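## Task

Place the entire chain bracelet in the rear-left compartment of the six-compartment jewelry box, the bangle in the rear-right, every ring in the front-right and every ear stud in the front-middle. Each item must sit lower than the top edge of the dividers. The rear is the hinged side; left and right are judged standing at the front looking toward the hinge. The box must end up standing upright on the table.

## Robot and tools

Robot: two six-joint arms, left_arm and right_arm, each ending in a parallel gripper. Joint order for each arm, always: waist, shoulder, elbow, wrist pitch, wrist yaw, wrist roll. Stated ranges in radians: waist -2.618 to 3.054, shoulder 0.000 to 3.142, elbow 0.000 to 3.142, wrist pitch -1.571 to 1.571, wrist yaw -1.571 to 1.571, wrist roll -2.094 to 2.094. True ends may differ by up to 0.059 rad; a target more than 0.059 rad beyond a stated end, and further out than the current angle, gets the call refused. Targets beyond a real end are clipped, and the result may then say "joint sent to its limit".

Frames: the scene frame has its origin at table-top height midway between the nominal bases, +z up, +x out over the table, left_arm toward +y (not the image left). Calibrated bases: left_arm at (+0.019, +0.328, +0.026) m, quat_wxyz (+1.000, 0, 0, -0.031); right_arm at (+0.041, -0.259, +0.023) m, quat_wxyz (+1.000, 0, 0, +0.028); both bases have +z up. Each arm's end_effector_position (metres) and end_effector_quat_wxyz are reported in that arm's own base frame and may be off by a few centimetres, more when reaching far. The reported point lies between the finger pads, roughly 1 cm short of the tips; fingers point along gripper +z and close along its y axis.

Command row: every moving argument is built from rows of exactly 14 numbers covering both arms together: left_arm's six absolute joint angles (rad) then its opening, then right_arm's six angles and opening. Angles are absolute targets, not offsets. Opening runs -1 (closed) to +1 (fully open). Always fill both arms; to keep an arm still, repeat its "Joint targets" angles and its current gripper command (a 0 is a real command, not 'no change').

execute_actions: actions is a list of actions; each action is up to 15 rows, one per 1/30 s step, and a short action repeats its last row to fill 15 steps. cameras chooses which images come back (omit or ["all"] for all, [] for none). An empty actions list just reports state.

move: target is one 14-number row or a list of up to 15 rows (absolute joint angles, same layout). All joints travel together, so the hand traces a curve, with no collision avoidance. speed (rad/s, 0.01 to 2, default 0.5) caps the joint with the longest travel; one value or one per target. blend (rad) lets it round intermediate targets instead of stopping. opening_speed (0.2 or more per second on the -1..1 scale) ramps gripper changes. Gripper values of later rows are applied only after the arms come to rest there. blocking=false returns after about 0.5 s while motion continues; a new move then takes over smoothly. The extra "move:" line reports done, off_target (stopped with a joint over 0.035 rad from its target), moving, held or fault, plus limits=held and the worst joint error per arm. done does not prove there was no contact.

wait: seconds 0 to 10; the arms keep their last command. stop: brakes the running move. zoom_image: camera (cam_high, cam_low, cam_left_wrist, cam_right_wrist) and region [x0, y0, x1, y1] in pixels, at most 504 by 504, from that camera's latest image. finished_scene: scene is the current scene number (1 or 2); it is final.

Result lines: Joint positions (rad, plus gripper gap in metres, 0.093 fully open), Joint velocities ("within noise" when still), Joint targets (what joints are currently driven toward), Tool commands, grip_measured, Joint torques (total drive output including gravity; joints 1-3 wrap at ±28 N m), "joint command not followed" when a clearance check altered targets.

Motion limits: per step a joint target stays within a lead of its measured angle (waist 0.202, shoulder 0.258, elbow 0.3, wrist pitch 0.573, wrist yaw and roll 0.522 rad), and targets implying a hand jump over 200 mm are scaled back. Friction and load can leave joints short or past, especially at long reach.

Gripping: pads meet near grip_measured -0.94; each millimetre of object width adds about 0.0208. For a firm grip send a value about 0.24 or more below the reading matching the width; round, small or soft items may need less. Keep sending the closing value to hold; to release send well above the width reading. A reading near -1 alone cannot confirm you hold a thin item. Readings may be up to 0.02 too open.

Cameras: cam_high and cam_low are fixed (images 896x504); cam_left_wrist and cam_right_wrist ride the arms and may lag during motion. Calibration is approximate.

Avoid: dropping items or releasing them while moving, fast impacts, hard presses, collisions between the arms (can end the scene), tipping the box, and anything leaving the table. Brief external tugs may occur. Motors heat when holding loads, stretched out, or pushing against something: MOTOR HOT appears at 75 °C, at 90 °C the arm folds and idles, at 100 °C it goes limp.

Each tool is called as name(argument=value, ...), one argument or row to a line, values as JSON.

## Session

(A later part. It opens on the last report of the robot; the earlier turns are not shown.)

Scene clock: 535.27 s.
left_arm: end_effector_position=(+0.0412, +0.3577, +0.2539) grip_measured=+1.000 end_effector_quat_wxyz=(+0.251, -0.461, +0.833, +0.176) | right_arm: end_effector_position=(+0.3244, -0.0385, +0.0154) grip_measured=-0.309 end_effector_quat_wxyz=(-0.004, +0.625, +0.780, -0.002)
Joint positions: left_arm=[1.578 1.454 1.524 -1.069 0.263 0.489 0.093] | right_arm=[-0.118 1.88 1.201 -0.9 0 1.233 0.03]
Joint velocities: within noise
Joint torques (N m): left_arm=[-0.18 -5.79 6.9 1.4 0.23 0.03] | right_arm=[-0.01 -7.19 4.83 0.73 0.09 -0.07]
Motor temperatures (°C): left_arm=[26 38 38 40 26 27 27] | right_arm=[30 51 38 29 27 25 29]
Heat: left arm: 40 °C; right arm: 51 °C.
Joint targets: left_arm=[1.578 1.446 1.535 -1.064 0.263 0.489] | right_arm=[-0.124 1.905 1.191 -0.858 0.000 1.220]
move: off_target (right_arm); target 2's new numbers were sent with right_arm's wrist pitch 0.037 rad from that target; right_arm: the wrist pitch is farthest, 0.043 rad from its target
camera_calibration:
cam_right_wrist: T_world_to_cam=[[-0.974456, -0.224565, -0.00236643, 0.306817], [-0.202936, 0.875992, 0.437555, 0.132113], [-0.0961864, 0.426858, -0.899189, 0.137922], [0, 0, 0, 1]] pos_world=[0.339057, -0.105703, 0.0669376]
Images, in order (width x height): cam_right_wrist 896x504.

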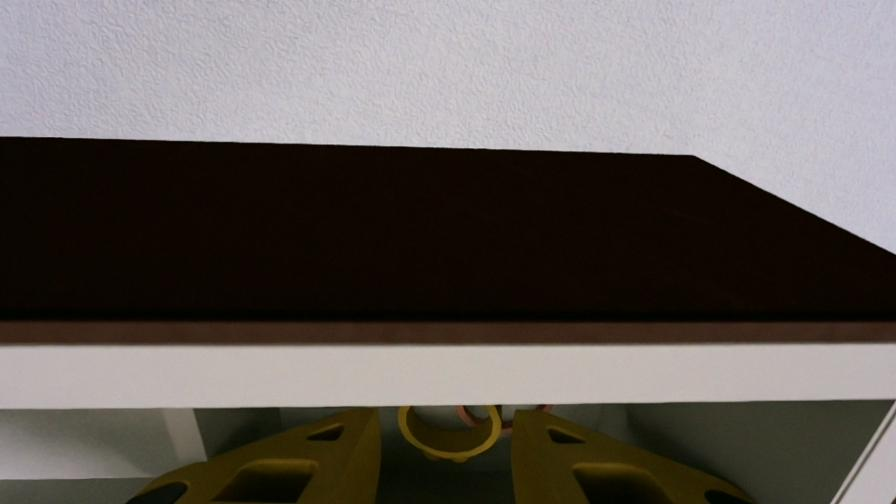

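move(
  target=[
    [1.578,1.446,1.535,-1.064,0.263,0.489,1,-0.124,1.8053,1.4533,-1.2188,0,1.22,-0.3],
    [1.578,1.446,1.535,-1.064,0.263,0.489,1,0.937,1.1751,0.9945,-1.3902,0,0,0.3],
  ],
  speed=0.9,
  blend=0.05,
  cameras=["cam_right_wrist","cam_high"],
)

zoom_image(
  camera="cam_high",
  region=[480, 200, 620, 300],
)

Scene clock: 548.97 s.
left_arm: end_effector_position=(+0.0412, +0.3577, +0.2539) grip_measured=+1.000 end_effector_quat_wxyz=(+0.251, -0.461, +0.833, +0.176) | right_arm: end_effector_position=(+0.1049, +0.1412, +0.1302) grip_measured=+0.298 end_effector_quat_wxyz=(+0.006, -0.444, +0.896, +0.003)
Joint positions: left_arm=[1.578 1.454 1.524 -1.069 0.263 0.489 0.093] | right_arm=[0.932 1.185 1.003 -1.375 0 0.012 0.06]
Joint velocities: within noise
Joint torques (N m): left_arm=[-0.18 -5.78 6.89 1.4 0.23 0.02] | right_arm=[0.91 -4.1 5.7 0.21 0.02 -0.07]
Motor temperatures (°C): left_arm=[26 38 38 40 26 27 27] | right_arm=[30 49 38 29 27 25 29]
Heat: left arm: 40 °C; right arm: 49 °C.
Joint targets: left_arm=[1.578 1.446 1.535 -1.064 0.263 0.489] | right_arm=[0.937 1.175 0.995 -1.390 0.000 0.000]
move: done
camera_calibration:
cam_right_wrist: T_world_to_cam=[[0.799423, -0.60068, -0.0103404, 0.00160201], [-0.540992, -0.727258, 0.422402, 0.143659], [-0.261249, -0.332084, -0.90635, 0.26876], [0, 0, 0, 1]] pos_world=[0.146651, 0.19469, 0.182925]
Images, in order (width x height): cam_high 896x504, cam_right_wrist 896x504.

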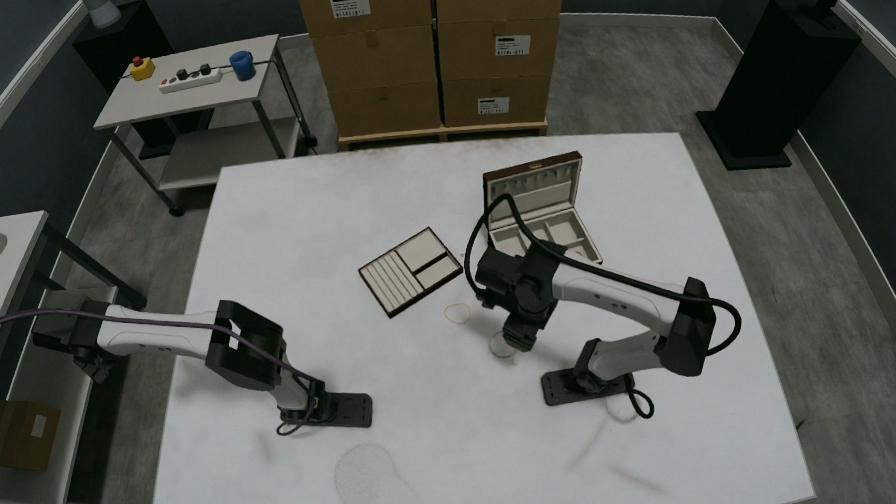

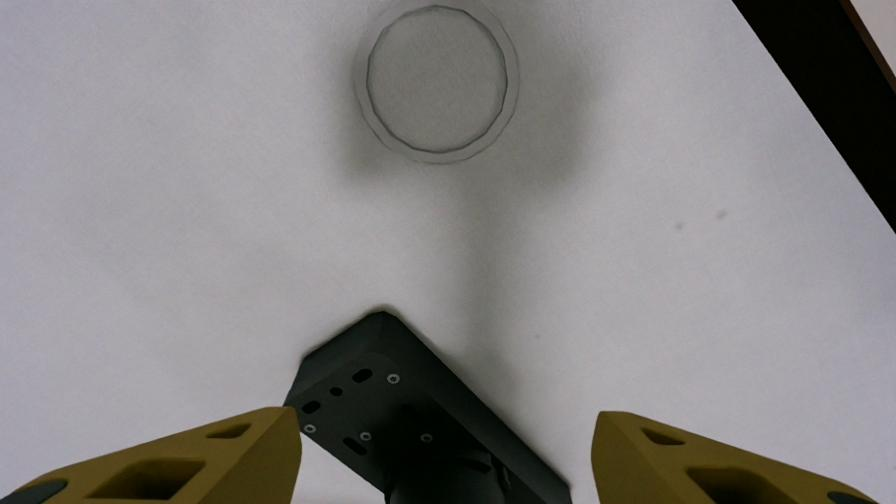

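Scaled by 3.600 from the camera's 896x504 image, which has a finer 1280x720 frame.

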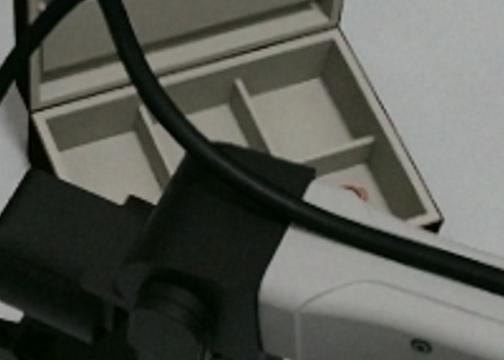

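move(
  target=[1.578,1.446,1.535,-1.064,0.263,0.489,1,0.822,1.4643,0.8426,-0.9491,0,0,-0.35],
  speed=0.6,
  cameras=["cam_right_wrist"],
)

Scene clock: 582.37 s.
left_arm: end_effector_position=(+0.0412, +0.3577, +0.2539) grip_measured=+1.000 end_effector_quat_wxyz=(+0.251, -0.461, +0.833, +0.176) | right_arm: end_effector_position=(+0.1518, +0.1650, +0.0423) grip_measured=-0.348 end_effector_quat_wxyz=(-0.002, -0.396, +0.918, -0.001)
Joint positions: left_arm=[1.578 1.454 1.524 -1.069 0.263 0.489 0.093] | right_arm=[0.827 1.458 0.848 -0.966 0 0.012 0.028]
Joint velocities: within noise
Joint torques (N m): left_arm=[-0.2 -5.79 6.89 1.4 0.23 0.03] | right_arm=[0.06 -4.79 5.46 0.53 0.02 -0.07]
Motor temperatures (°C): left_arm=[26 38 38 40 26 27 27] | right_arm=[30 43 38 29 27 25 28]
Heat: left arm: 40 °C; right arm: 43 °C.
Joint targets: left_arm=[1.578 1.446 1.535 -1.064 0.263 0.489] | right_arm=[0.822 1.464 0.842 -0.949 0.000 0.000]
move: done
camera_calibration:
cam_right_wrist: T_world_to_cam=[[0.732258, -0.68095, -0.0102375, 0.00091257], [-0.608466, -0.660916, 0.43927, 0.222179], [-0.305887, -0.31543, -0.898297, 0.212915], [0, 0, 0, 1]] pos_world=[0.199648, 0.214623, 0.0936735]
Images, in order (width x height): cam_right_wrist 896x504.

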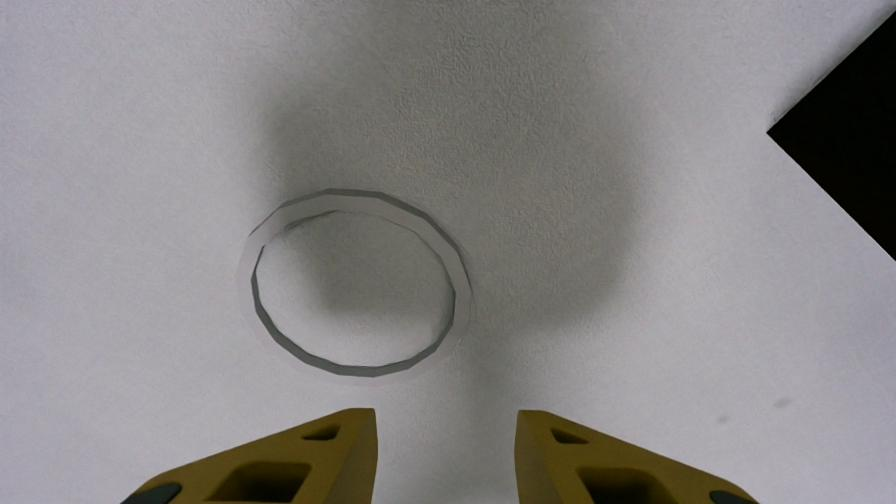

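move(
  target=[1.578,1.446,1.535,-1.064,0.263,0.489,1,0.812,1.5832,0.7333,-0.711,0,0,-0.35],
  speed=0.25,
  cameras=["cam_right_wrist","cam_low"],
)

zoom_image(
  camera="cam_low",
  region=[400, 230, 500, 310],
)

Scene clock: 596.77 s.
left_arm: end_effector_position=(+0.0412, +0.3577, +0.2539) grip_measured=+1.000 end_effector_quat_wxyz=(+0.251, -0.461, +0.833, +0.176) | right_arm: end_effector_position=(+0.1557, +0.1662, -0.0053) grip_measured=-0.348 end_effector_quat_wxyz=(-0.004, -0.393, +0.920, -0.002)
Joint positions: left_arm=[1.578 1.454 1.524 -1.069 0.263 0.489 0.093] | right_arm=[0.818 1.572 0.742 -0.749 0 0.011 0.028]
Joint velocities: within noise
Joint torques (N m): left_arm=[-0.18 -5.79 6.89 1.4 0.23 0.03] | right_arm=[-0.03 -4.83 4.57 0.74 0.02 -0.06]
Motor temperatures (°C): left_arm=[26 39 38 40 26 27 27] | right_arm=[30 43 39 29 27 25 28]
Heat: left arm: 40 °C; right arm: 43 °C.
Joint targets: left_arm=[1.578 1.446 1.535 -1.064 0.263 0.489] | right_arm=[0.812 1.583 0.733 -0.711 0.000 0.000]
move: off_target (right_arm); right_arm: the wrist pitch is farthest, 0.038 rad from its target
camera_calibration:
cam_right_wrist: T_world_to_cam=[[0.726753, -0.686823, -0.0102239, 0.000279601], [-0.61259, -0.654794, 0.442694, 0.245841], [-0.310747, -0.315466, -0.896614, 0.172526], [0, 0, 0, 1]] pos_world=[0.204009, 0.215594, 0.0458596]
Images, in order (width x height): cam_low 896x504, cam_right_wrist 896x504.

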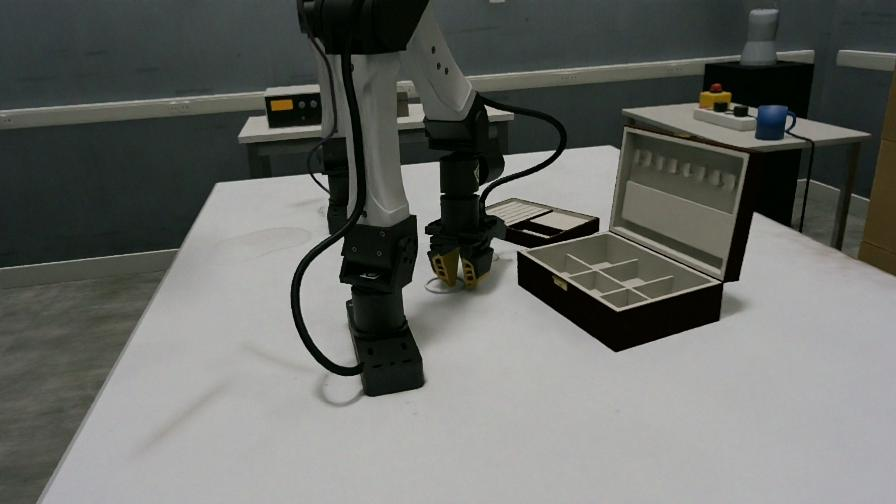

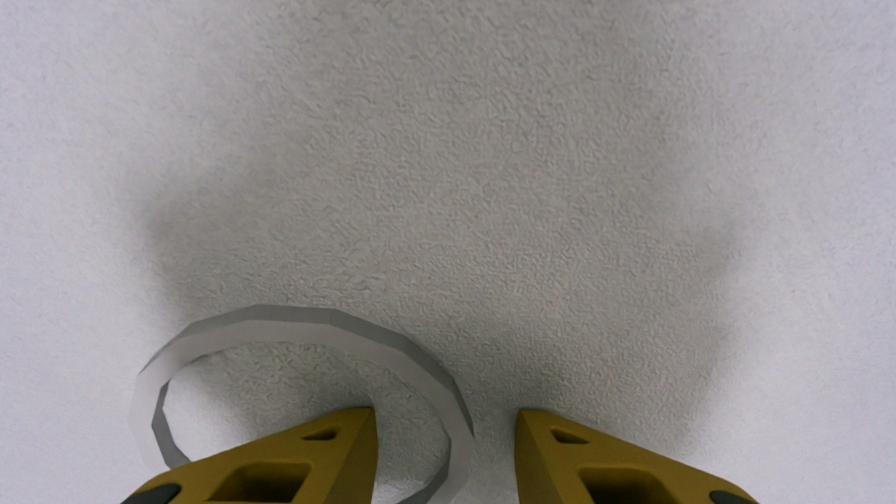

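Scaled by 5.040 from the camera's 896x504 image, which has a finer 1280x720 frame.

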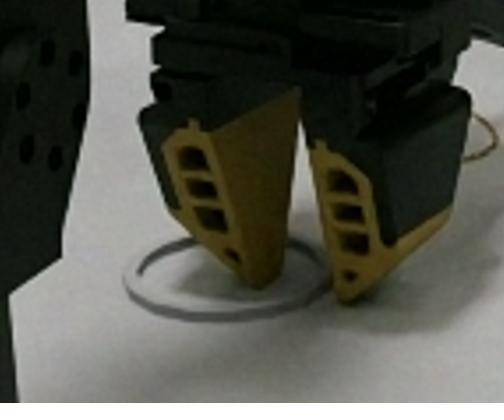

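move(
  target=[1.578,1.446,1.535,-1.064,0.263,0.489,1,0.812,1.5832,0.7333,-0.711,0,0,-1],
  opening_speed=0.8,
  cameras=["cam_right_wrist","cam_low"],
)

zoom_image(
  camera="cam_low",
  region=[400, 230, 500, 310],
)

Scene clock: 607.03 s.
left_arm: end_effector_position=(+0.0412, +0.3577, +0.2539) grip_measured=+1.000 end_effector_quat_wxyz=(+0.251, -0.461, +0.833, +0.176) | right_arm: end_effector_position=(+0.1566, +0.1691, -0.0053) grip_measured=-0.965 end_effector_quat_wxyz=(-0.001, -0.394, +0.919, +0.004)
Joint positions: left_arm=[1.578 1.454 1.524 -1.069 0.263 0.489 0.093] | right_arm=[0.818 1.572 0.742 -0.738 -0.008 0.009 0]
Joint velocities: within noise
Joint torques (N m): left_arm=[-0.2 -5.78 6.89 1.4 0.23 0.02] | right_arm=[-0.06 -4.86 4.59 0.65 0.1 -0.04]
Motor temperatures (°C): left_arm=[26 39 38 40 26 27 27] | right_arm=[30 42 38 29 27 25 28]
Heat: left arm: 40 °C; right arm: 42 °C.
Joint targets: left_arm=[1.578 1.446 1.535 -1.064 0.263 0.489] | right_arm=[0.812 1.583 0.733 -0.711 0.000 0.000]
move: done
camera_calibration:
cam_right_wrist: T_world_to_cam=[[0.728071, -0.685268, -0.0178988, 0.00106666], [-0.612224, -0.661768, 0.432719, 0.249317], [-0.308373, -0.304092, -0.901351, 0.171375], [0, 0, 0, 1]] pos_world=[0.204709, 0.217835, 0.0466039]
Images, in order (width x height): cam_low 896x504, cam_right_wrist 896x504.

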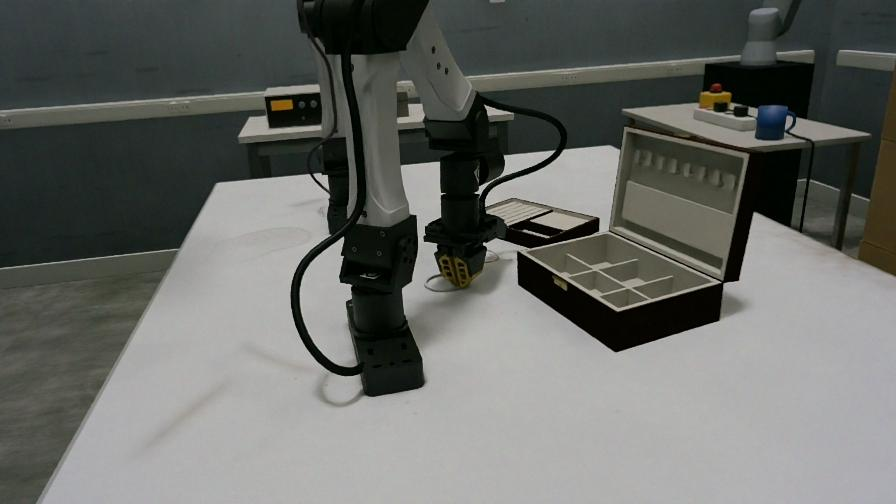

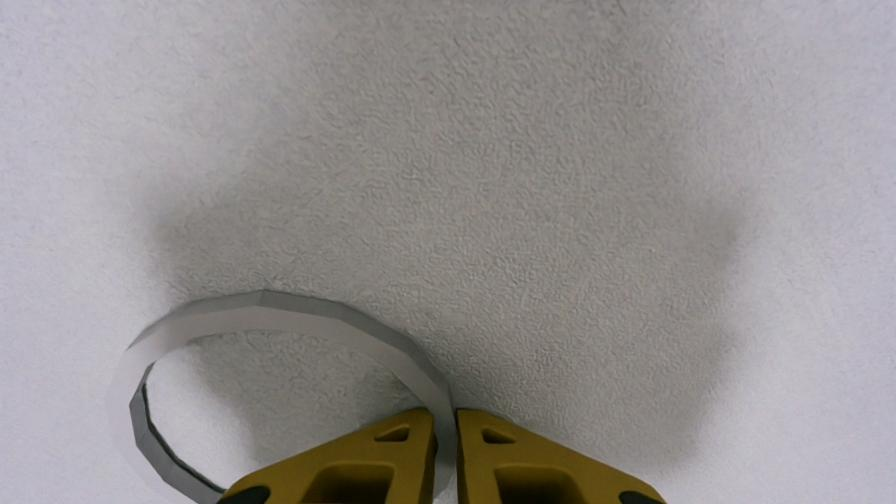

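Scaled by 5.040 from the camera's 896x504 image, which has a finer 1280x720 frame.

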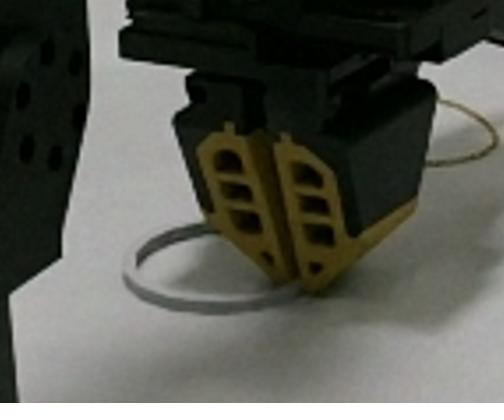

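move(
  target=[
    [1.578,1.446,1.535,-1.064,0.263,0.489,1,0.812,1.4182,1.0496,-1.2022,0,0,-1],
    [1.578,1.446,1.535,-1.064,0.263,0.489,1,0.4,1.4182,1.0496,-1.2022,0,2.04,-1],
    [1.578,1.446,1.535,-1.064,0.263,0.489,1,-0.028,1.9605,1.6979,-1.3082,0,2.04,-1],
  ],
  speed=0.7,
  blend=0.1,
  cameras=["cam_right_wrist","cam_low","cam_high"],
)

zoom_image(
  camera="cam_low",
  region=[500, 110, 780, 360],
)

zoom_image(
  camera="cam_high",
  region=[470, 130, 630, 310],
)

Scene clock: 634.17 s.
left_arm: end_effector_position=(+0.0412, +0.3577, +0.2539) grip_measured=+1.000 end_effector_quat_wxyz=(+0.251, -0.461, +0.833, +0.176) | right_arm: end_effector_position=(+0.3710, -0.0110, +0.1077) grip_measured=-0.966 end_effector_quat_wxyz=(+0.000, +0.857, +0.515, +0.003)
Joint positions: left_arm=[1.578 1.454 1.524 -1.069 0.263 0.489 0.093] | right_arm=[-0.031 1.95 1.676 -1.291 -0.003 2.028 0]
Joint velocities: within noise
Joint torques (N m): left_arm=[-0.18 -5.78 6.87 1.4 0.23 0.02] | right_arm=[0.75 -9.81 8.39 0.06 0.11 0.18]
Motor temperatures (°C): left_arm=[26 39 39 40 26 27 27] | right_arm=[30 42 39 29 27 25 29]
Heat: left arm: 40 °C; right arm: 42 °C.
Joint targets: left_arm=[1.578 1.446 1.535 -1.064 0.263 0.489] | right_arm=[-0.028 1.960 1.698 -1.308 0.000 2.040]
move: done
camera_calibration:
cam_right_wrist: T_world_to_cam=[[-0.886195, 0.463115, -0.0135006, 0.3346], [0.410785, 0.798869, 0.439391, -0.151609], [0.214274, 0.38384, -0.898195, 0.0979729], [0, 0, 0, 1]] pos_world=[0.337807, -0.0714489, 0.159131]
Images, in order (width x height): cam_high 896x504, cam_low 896x504, cam_right_wrist 896x504.

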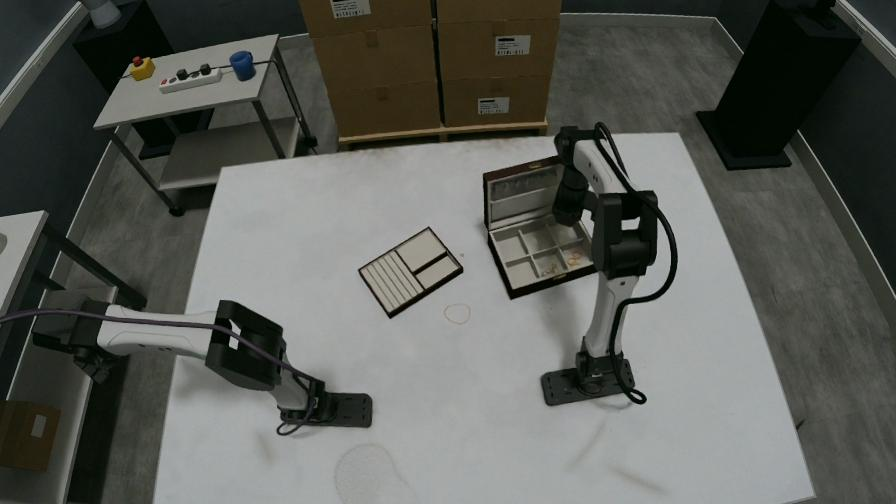

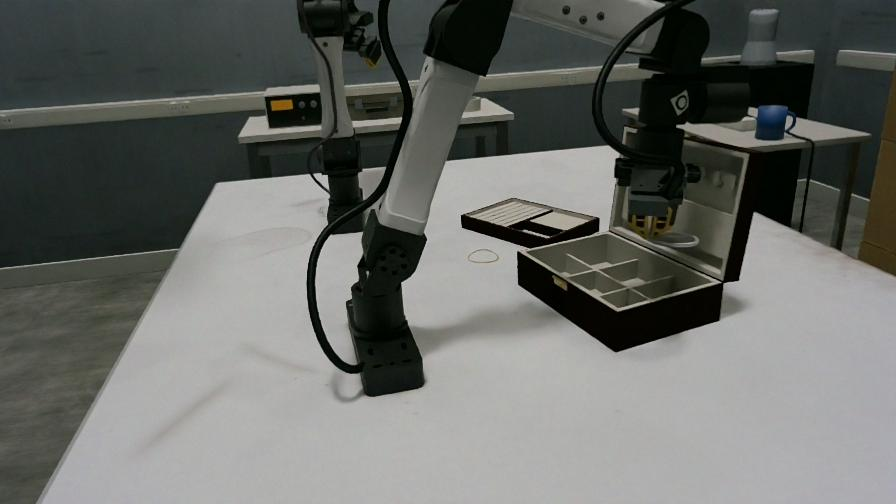

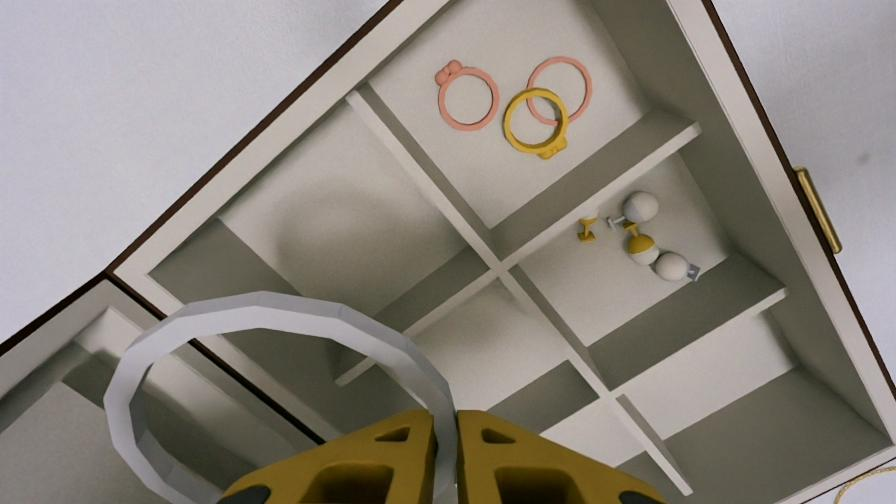

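Scaled by 1.800 from the camera's 896x504 image, which has a finer 1280x720 frame.

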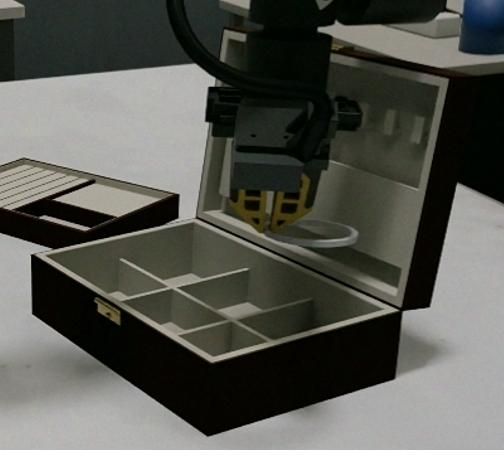

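Scaled by 2.800 from the camera's 896x504 image, which has a finer 1280x720 frame.

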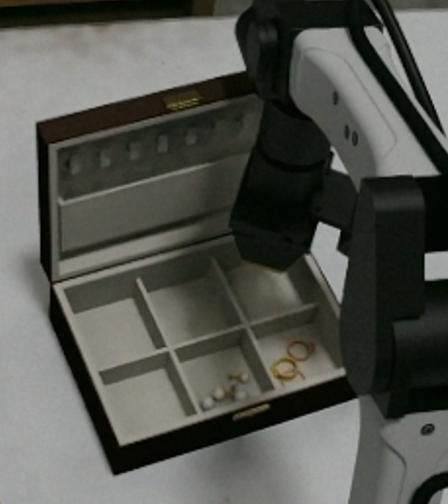

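move(
  target=[1.578,1.446,1.535,-1.064,0.263,0.489,1,-0.02,2.0133,1.5329,-1.0904,0,2.04,-1],
  speed=0.3,
  cameras=["cam_right_wrist","cam_low"],
)

zoom_image(
  camera="cam_low",
  region=[500, 150, 760, 360],
)

Scene clock: 675.97 s.
left_arm: end_effector_position=(+0.0412, +0.3577, +0.2539) grip_measured=+1.000 end_effector_quat_wxyz=(+0.251, -0.461, +0.833, +0.176) | right_arm: end_effector_position=(+0.3954, -0.0098, +0.0701) grip_measured=-0.966 end_effector_quat_wxyz=(+0.024, +0.855, +0.517, +0.040)
Joint positions: left_arm=[1.578 1.454 1.524 -1.069 0.263 0.489 0.093] | right_arm=[-0.026 1.978 1.561 -1.06 -0.004 2.028 0]
Joint velocities: within noise
Joint torques (N m): left_arm=[-0.18 -5.78 6.9 1.4 0.23 0.03] | right_arm=[1.05 -7.83 3.78 0.1 0.11 0.17]
Motor temperatures (°C): left_arm=[26 39 39 40 26 27 27] | right_arm=[30 45 40 28 26 25 29]
Heat: left arm: 40 °C; right arm: 45 °C.
Joint targets: left_arm=[1.578 1.446 1.535 -1.064 0.263 0.489] | right_arm=[-0.020 2.013 1.533 -1.090 0.000 2.040]
move: done
camera_calibration:
cam_right_wrist: T_world_to_cam=[[-0.883468, 0.459273, -0.0924782, 0.3596], [0.367243, 0.801476, 0.471984, -0.131157], [0.290888, 0.383021, -0.876743, 0.0266185], [0, 0, 0, 1]] pos_world=[0.358119, -0.0702305, 0.118497]
Images, in order (width x height): cam_low 896x504, cam_right_wrist 896x504.

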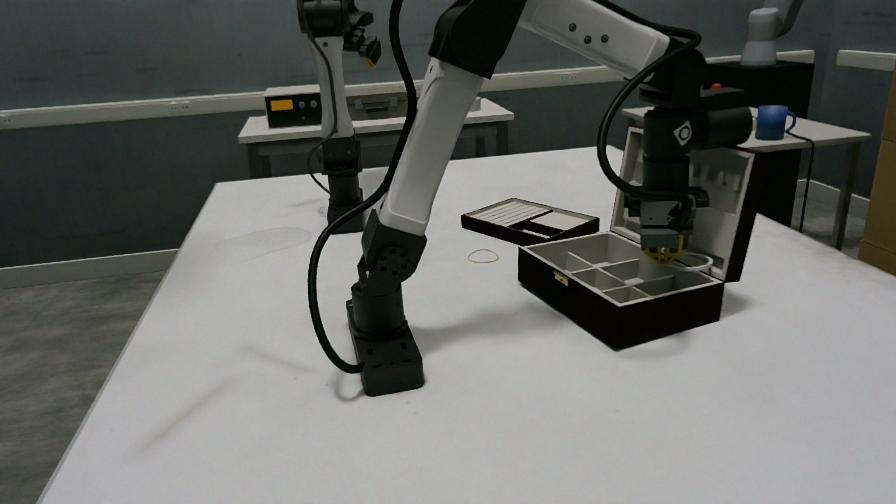

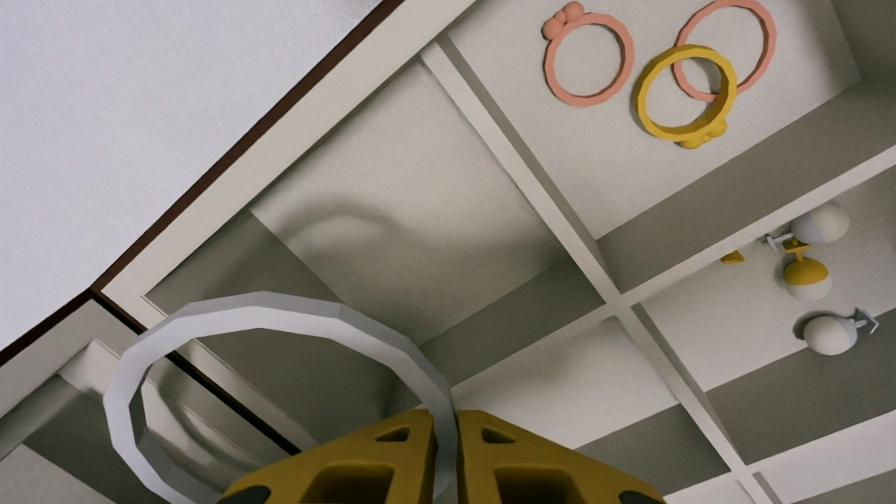

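Scaled by 1.938 from the camera's 896x504 image, which has a finer 1280x720 frame.

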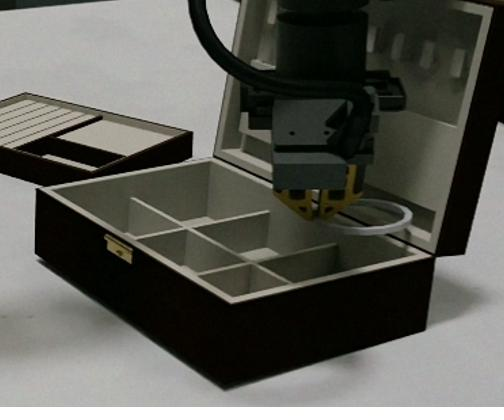

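execute_actions(
  actions=[],
  cameras=["cam_right_wrist"],
)

Scene clock: 683.23 s.
left_arm: end_effector_position=(+0.0412, +0.3577, +0.2539) grip_measured=+1.000 end_effector_quat_wxyz=(+0.251, -0.461, +0.833, +0.176) | right_arm: end_effector_position=(+0.3958, -0.0098, +0.0700) grip_measured=-0.966 end_effector_quat_wxyz=(+0.024, +0.855, +0.517, +0.041)
Joint positions: left_arm=[1.578 1.454 1.524 -1.069 0.263 0.489 0.093] | right_arm=[-0.026 1.978 1.561 -1.058 -0.004 2.028 0]
Joint velocities: within noise
Joint torques (N m): left_arm=[-0.18 -5.79 6.89 1.4 0.23 0.03] | right_arm=[1.05 -7.83 3.79 0.11 0.11 0.17]
Motor temperatures (°C): left_arm=[26 39 39 40 26 27 27] | right_arm=[30 45 39 28 26 25 29]
Heat: left arm: 40 °C; right arm: 45 °C.
Joint targets: left_arm=[1.578 1.446 1.535 -1.064 0.263 0.489] | right_arm=[-0.020 2.013 1.533 -1.090 0.000 2.040]
Tool commands: left_gripper/opening=+1.0 right_gripper/opening=-1.0
camera_calibration:
cam_right_wrist: T_world_to_cam=[[-0.883326, 0.459269, -0.0938442, 0.359948], [0.366523, 0.801495, 0.472512, -0.131002], [0.292225, 0.382986, -0.876314, 0.0259078], [0, 0, 0, 1]] pos_world=[0.358396, -0.0702379, 0.118382]
Images, in order (width x height): cam_right_wrist 896x504.

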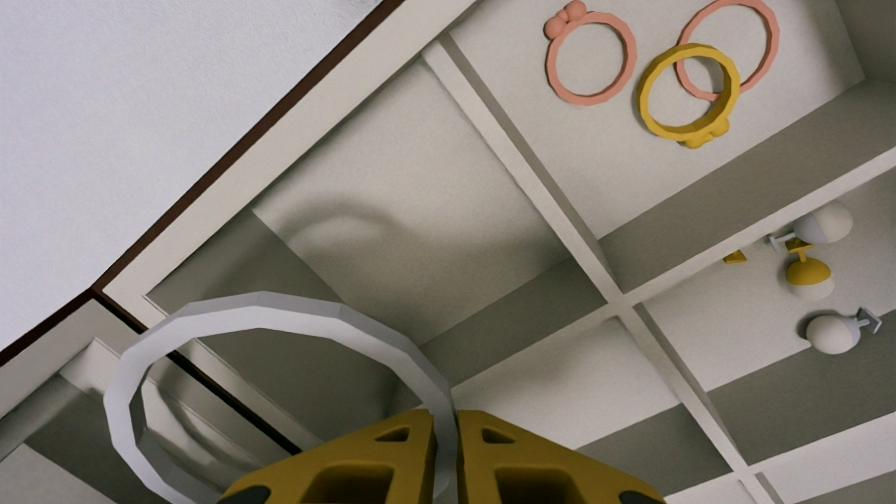

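move(
  target=[1.578,1.446,1.535,-1.064,0.263,0.489,1,-0.02,2.005,1.521,-1.135,0,2.04,-1],
  speed=0.2,
  cameras=["cam_right_wrist","cam_low"],
)

zoom_image(
  camera="cam_low",
  region=[560, 90, 780, 310],
)

Scene clock: 707.87 s.
left_arm: end_effector_position=(+0.0412, +0.3577, +0.2539) grip_measured=+1.000 end_effector_quat_wxyz=(+0.251, -0.461, +0.833, +0.176) | right_arm: end_effector_position=(+0.3951, -0.0098, +0.0694) grip_measured=-0.966 end_effector_quat_wxyz=(+0.023, +0.855, +0.517, +0.040)
Joint positions: left_arm=[1.578 1.454 1.524 -1.069 0.263 0.489 0.093] | right_arm=[-0.026 1.978 1.558 -1.058 -0.004 2.028 0]
Joint velocities: within noise
Joint torques (N m): left_arm=[-0.18 -5.78 6.89 1.4 0.23 0.03] | right_arm=[1.05 -8.62 2.85 -0.35 0.11 0.17]
Motor temperatures (°C): left_arm=[26 39 39 40 26 27 27] | right_arm=[30 45 39 28 26 25 29]
Heat: left arm: 40 °C; right arm: 45 °C.
Joint targets: left_arm=[1.578 1.446 1.535 -1.064 0.263 0.489] | right_arm=[-0.020 2.005 1.521 -1.135 0.000 2.040]
move: off_target (right_arm); right_arm: the wrist pitch is farthest, 0.077 rad from its target
camera_calibration:
cam_right_wrist: T_world_to_cam=[[-0.883539, 0.459275, -0.0917951, 0.359245], [0.367603, 0.801466, 0.47172, -0.130855], [0.29022, 0.383039, -0.876957, 0.0263868], [0, 0, 0, 1]] pos_world=[0.357852, -0.0702235, 0.117844]
Images, in order (width x height): cam_low 896x504, cam_right_wrist 896x504.

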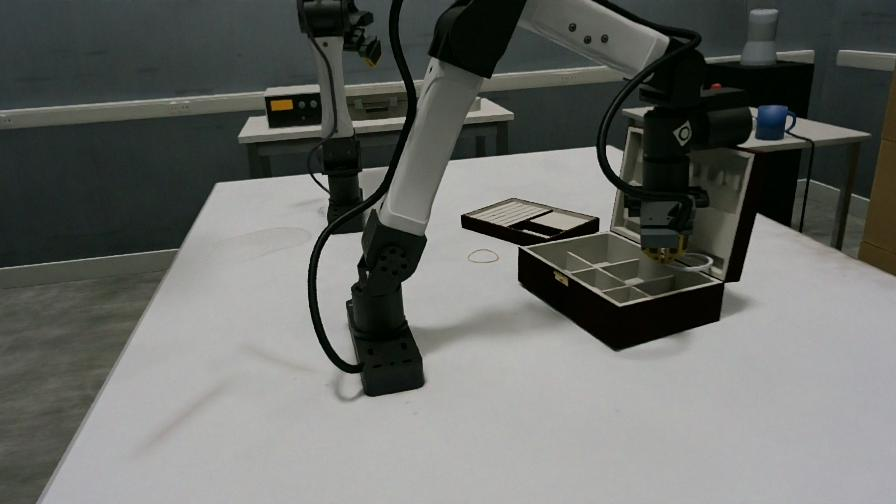

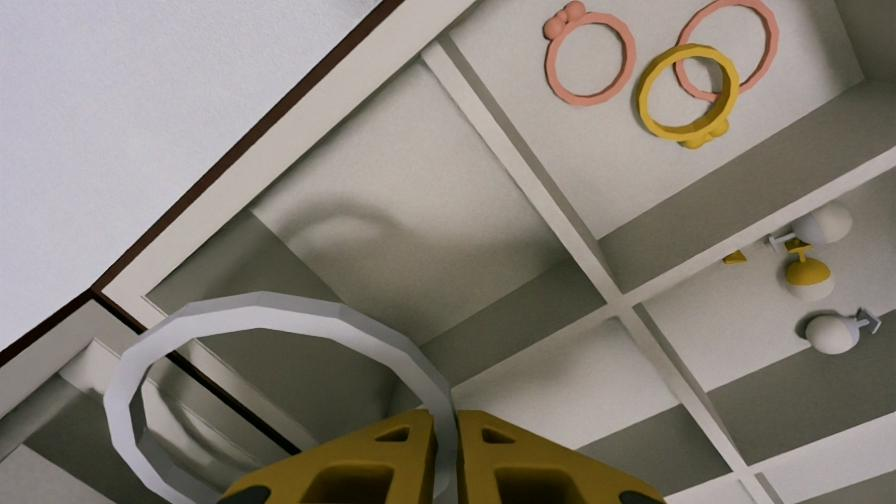

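Scaled by 2.291 from the camera's 896x504 image, which has a finer 1280x720 frame.

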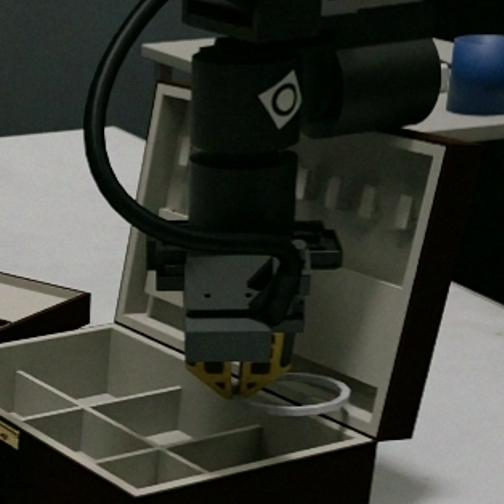

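move(
  target=[1.578,1.446,1.535,-1.064,0.263,0.489,1,-0.02,1.7602,1.4134,-0.9972,0,2.03,-1],
  speed=0.25,
  cameras=["cam_right_wrist","cam_low"],
)

Scene clock: 773.67 s.
left_arm: end_effector_position=(+0.0412, +0.3577, +0.2539) grip_measured=+1.000 end_effector_quat_wxyz=(+0.251, -0.461, +0.833, +0.176) | right_arm: end_effector_position=(+0.3723, -0.0090, +0.1019) grip_measured=-0.966 end_effector_quat_wxyz=(+0.050, +0.852, +0.515, +0.081)
Joint positions: left_arm=[1.578 1.454 1.524 -1.069 0.263 0.489 0.093] | right_arm=[-0.026 1.786 1.421 -1.016 -0.004 2.028 0]
Joint velocities: within noise
Joint torques (N m): left_arm=[-0.18 -5.78 6.87 1.4 0.23 0.03] | right_arm=[1.01 -11.93 5.93 0.83 0.11 0.07]
Motor temperatures (°C): left_arm=[26 39 39 40 26 27 27] | right_arm=[30 46 36 28 26 25 29]
Heat: left arm: 40 °C; right arm: 46 °C.
Joint targets: left_arm=[1.578 1.446 1.535 -1.064 0.263 0.489] | right_arm=[-0.020 1.760 1.413 -0.997 0.000 2.030]
move: done
camera_calibration:
cam_right_wrist: T_world_to_cam=[[-0.87057, 0.458596, -0.178318, 0.345741], [0.319861, 0.802838, 0.50313, -0.123838], [0.373894, 0.380973, -0.845614, 0.0268874], [0, 0, 0, 1]] pos_world=[0.330549, -0.0693772, 0.146695]
Images, in order (width x height): cam_low 896x504, cam_right_wrist 896x504.

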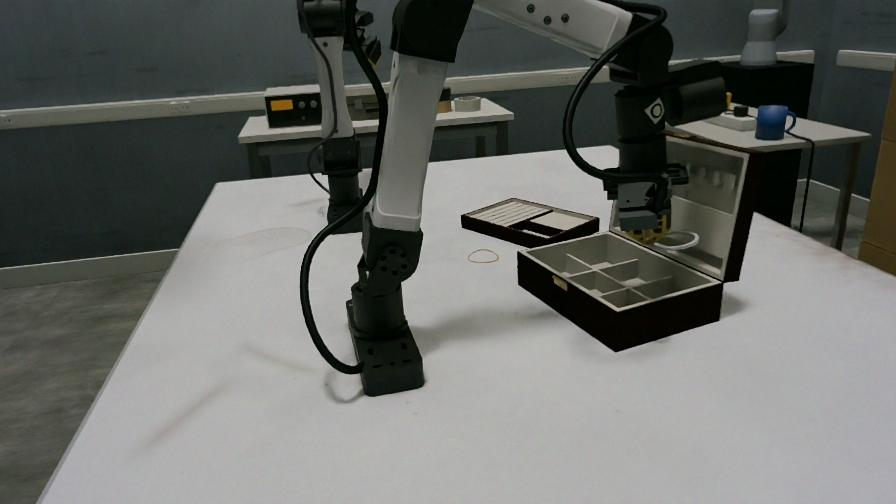

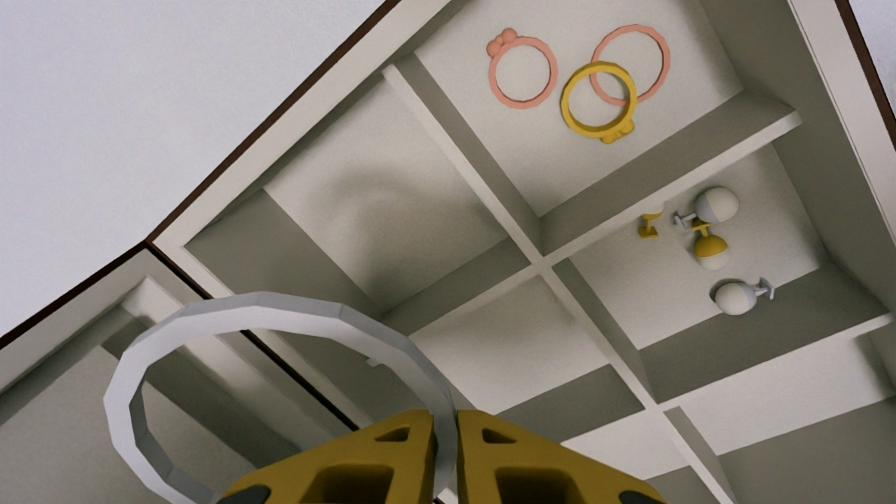

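move(
  target=[1.578,1.446,1.535,-1.064,0.263,0.489,1,-0.02,1.8178,1.2398,-0.766,0,2.03,-1],
  speed=0.3,
  cameras=["cam_right_wrist","cam_low"],
)

zoom_image(
  camera="cam_low",
  region=[560, 90, 780, 310],
)

Scene clock: 783.83 s.
left_arm: end_effector_position=(+0.0412, +0.3577, +0.2539) grip_measured=+1.000 end_effector_quat_wxyz=(+0.251, -0.461, +0.833, +0.176) | right_arm: end_effector_position=(+0.3747, -0.0091, +0.0534) grip_measured=-0.966 end_effector_quat_wxyz=(+0.058, +0.850, +0.514, +0.094)
Joint positions: left_arm=[1.578 1.454 1.524 -1.069 0.263 0.489 0.093] | right_arm=[-0.026 1.809 1.245 -0.785 -0.004 2.028 0]
Joint velocities: within noise
Joint torques (N m): left_arm=[-0.18 -5.79 6.89 1.4 0.23 0.03] | right_arm=[1.01 -8.61 5.94 0.94 0.11 0.06]
Motor temperatures (°C): left_arm=[26 39 39 40 26 27 27] | right_arm=[30 48 37 28 26 25 29]
Heat: left arm: 40 °C; right arm: 48 °C.
Joint targets: left_arm=[1.578 1.446 1.535 -1.064 0.263 0.489] | right_arm=[-0.020 1.818 1.240 -0.766 0.000 2.030]
move: done
camera_calibration:
cam_right_wrist: T_world_to_cam=[[-0.864327, 0.458434, -0.206825, 0.338349], [0.303398, 0.803266, 0.512556, -0.0944594], [0.401108, 0.380266, -0.833373, -0.0258593], [0, 0, 0, 1]] pos_world=[0.331476, -0.0694013, 0.0968442]
Images, in order (width x height): cam_low 896x504, cam_right_wrist 896x504.

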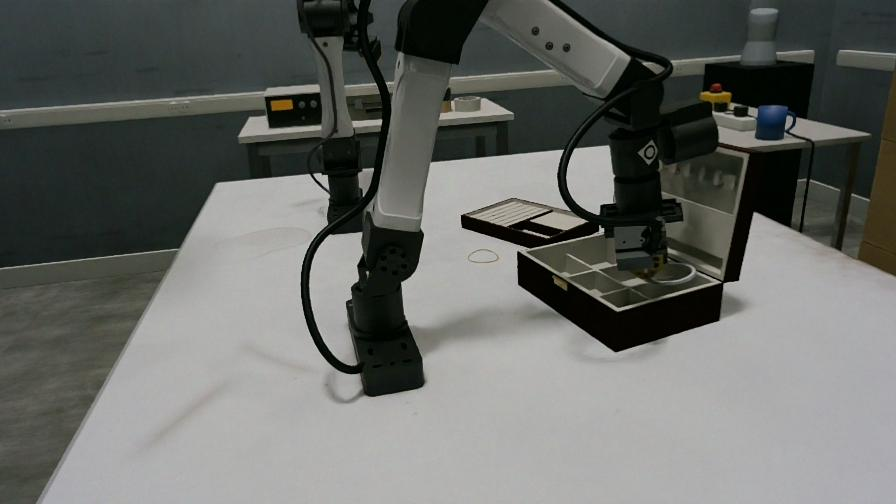

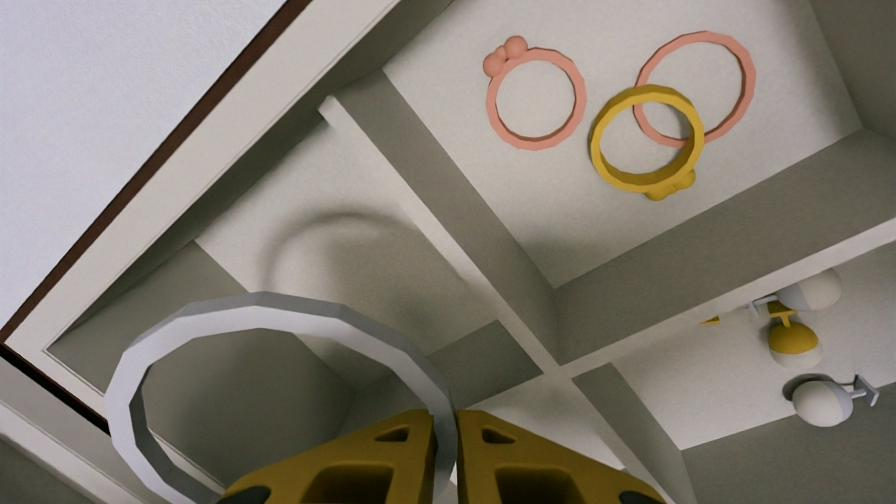

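Scaled by 2.291 from the camera's 896x504 image, which has a finer 1280x720 frame.

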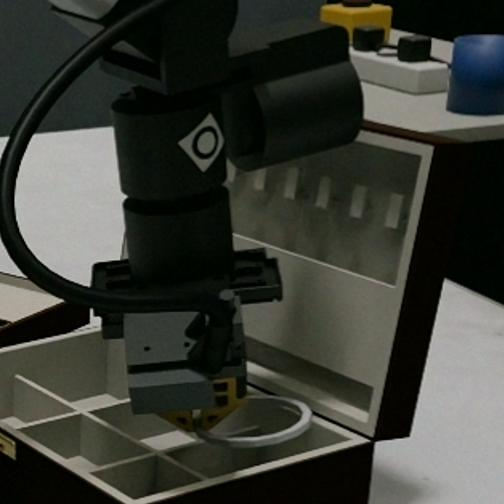

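move(
  target=[1.578,1.446,1.535,-1.064,0.263,0.489,1,-0.022,1.8654,1.164,-0.6426,0,2.03,-1],
  speed=0.25,
  cameras=["cam_right_wrist","cam_low"],
)

zoom_image(
  camera="cam_low",
  region=[560, 150, 780, 360],
)

Scene clock: 796.87 s.
left_arm: end_effector_position=(+0.0412, +0.3577, +0.2539) grip_measured=+1.000 end_effector_quat_wxyz=(+0.251, -0.461, +0.833, +0.176) | right_arm: end_effector_position=(+0.3796, -0.0126, +0.0297) grip_measured=-0.965 end_effector_quat_wxyz=(+0.073, +0.850, +0.512, +0.099)
Joint positions: left_arm=[1.578 1.454 1.524 -1.069 0.263 0.489 0.093] | right_arm=[-0.026 1.841 1.18 -0.663 0.016 2.028 0]
Joint velocities: within noise
Joint torques (N m): left_arm=[-0.18 -5.79 6.89 1.4 0.23 0.03] | right_arm=[0.84 -7.25 4.75 0.97 -0.07 0.06]
Motor temperatures (°C): left_arm=[26 39 39 40 26 27 27] | right_arm=[30 48 37 29 26 25 29]
Heat: left arm: 40 °C; right arm: 48 °C.
Joint targets: left_arm=[1.578 1.446 1.535 -1.064 0.263 0.489] | right_arm=[-0.022 1.865 1.164 -0.643 0.000 2.030]
move: done
camera_calibration:
cam_right_wrist: T_world_to_cam=[[-0.856872, 0.45832, -0.236036, 0.33734], [0.295395, 0.811734, 0.503816, -0.0775335], [0.422507, 0.361982, -0.830937, -0.0546635], [0, 0, 0, 1]] pos_world=[0.335056, -0.0718859, 0.0732649]
Images, in order (width x height): cam_low 896x504, cam_right_wrist 896x504.

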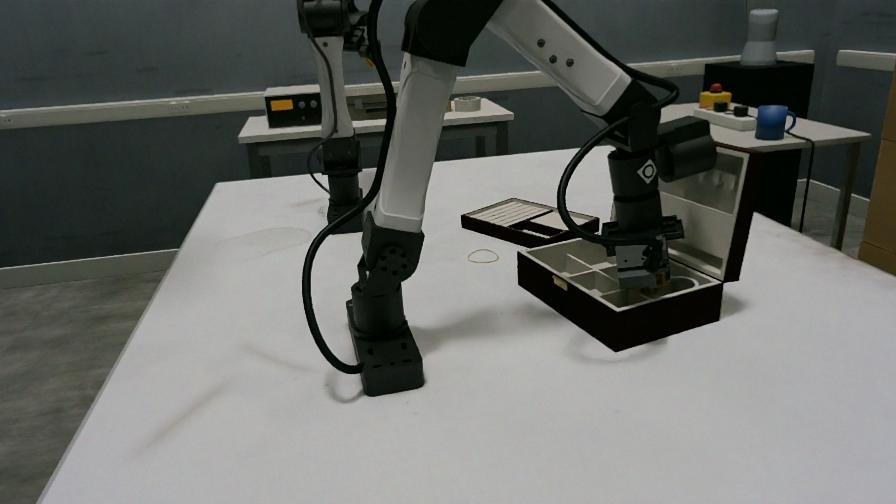

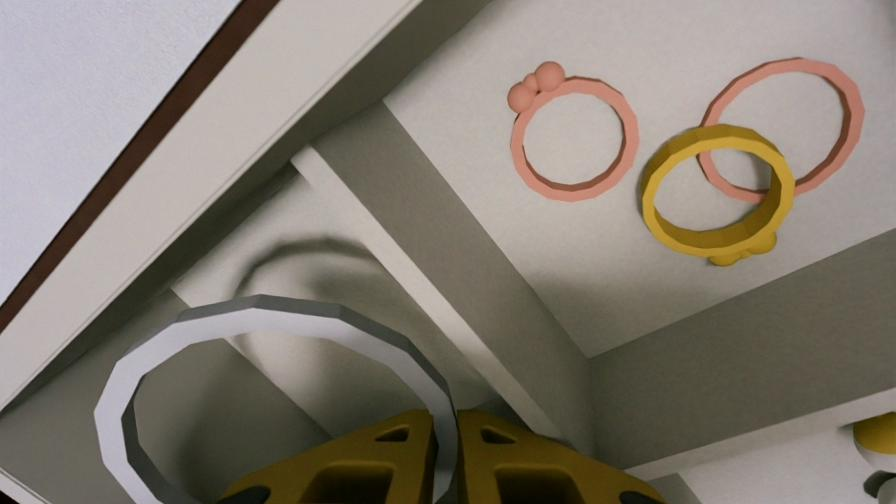

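Scaled by 2.291 from the camera's 896x504 image, which has a finer 1280x720 frame.

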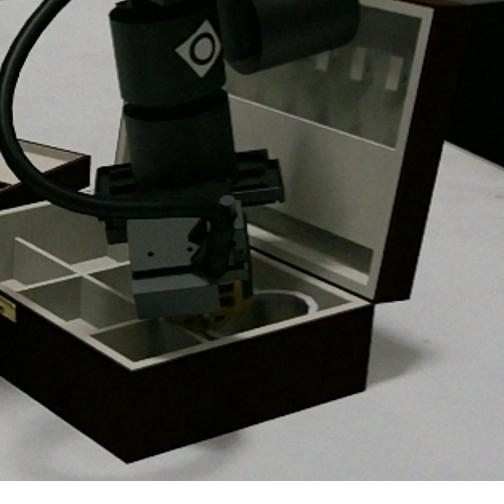

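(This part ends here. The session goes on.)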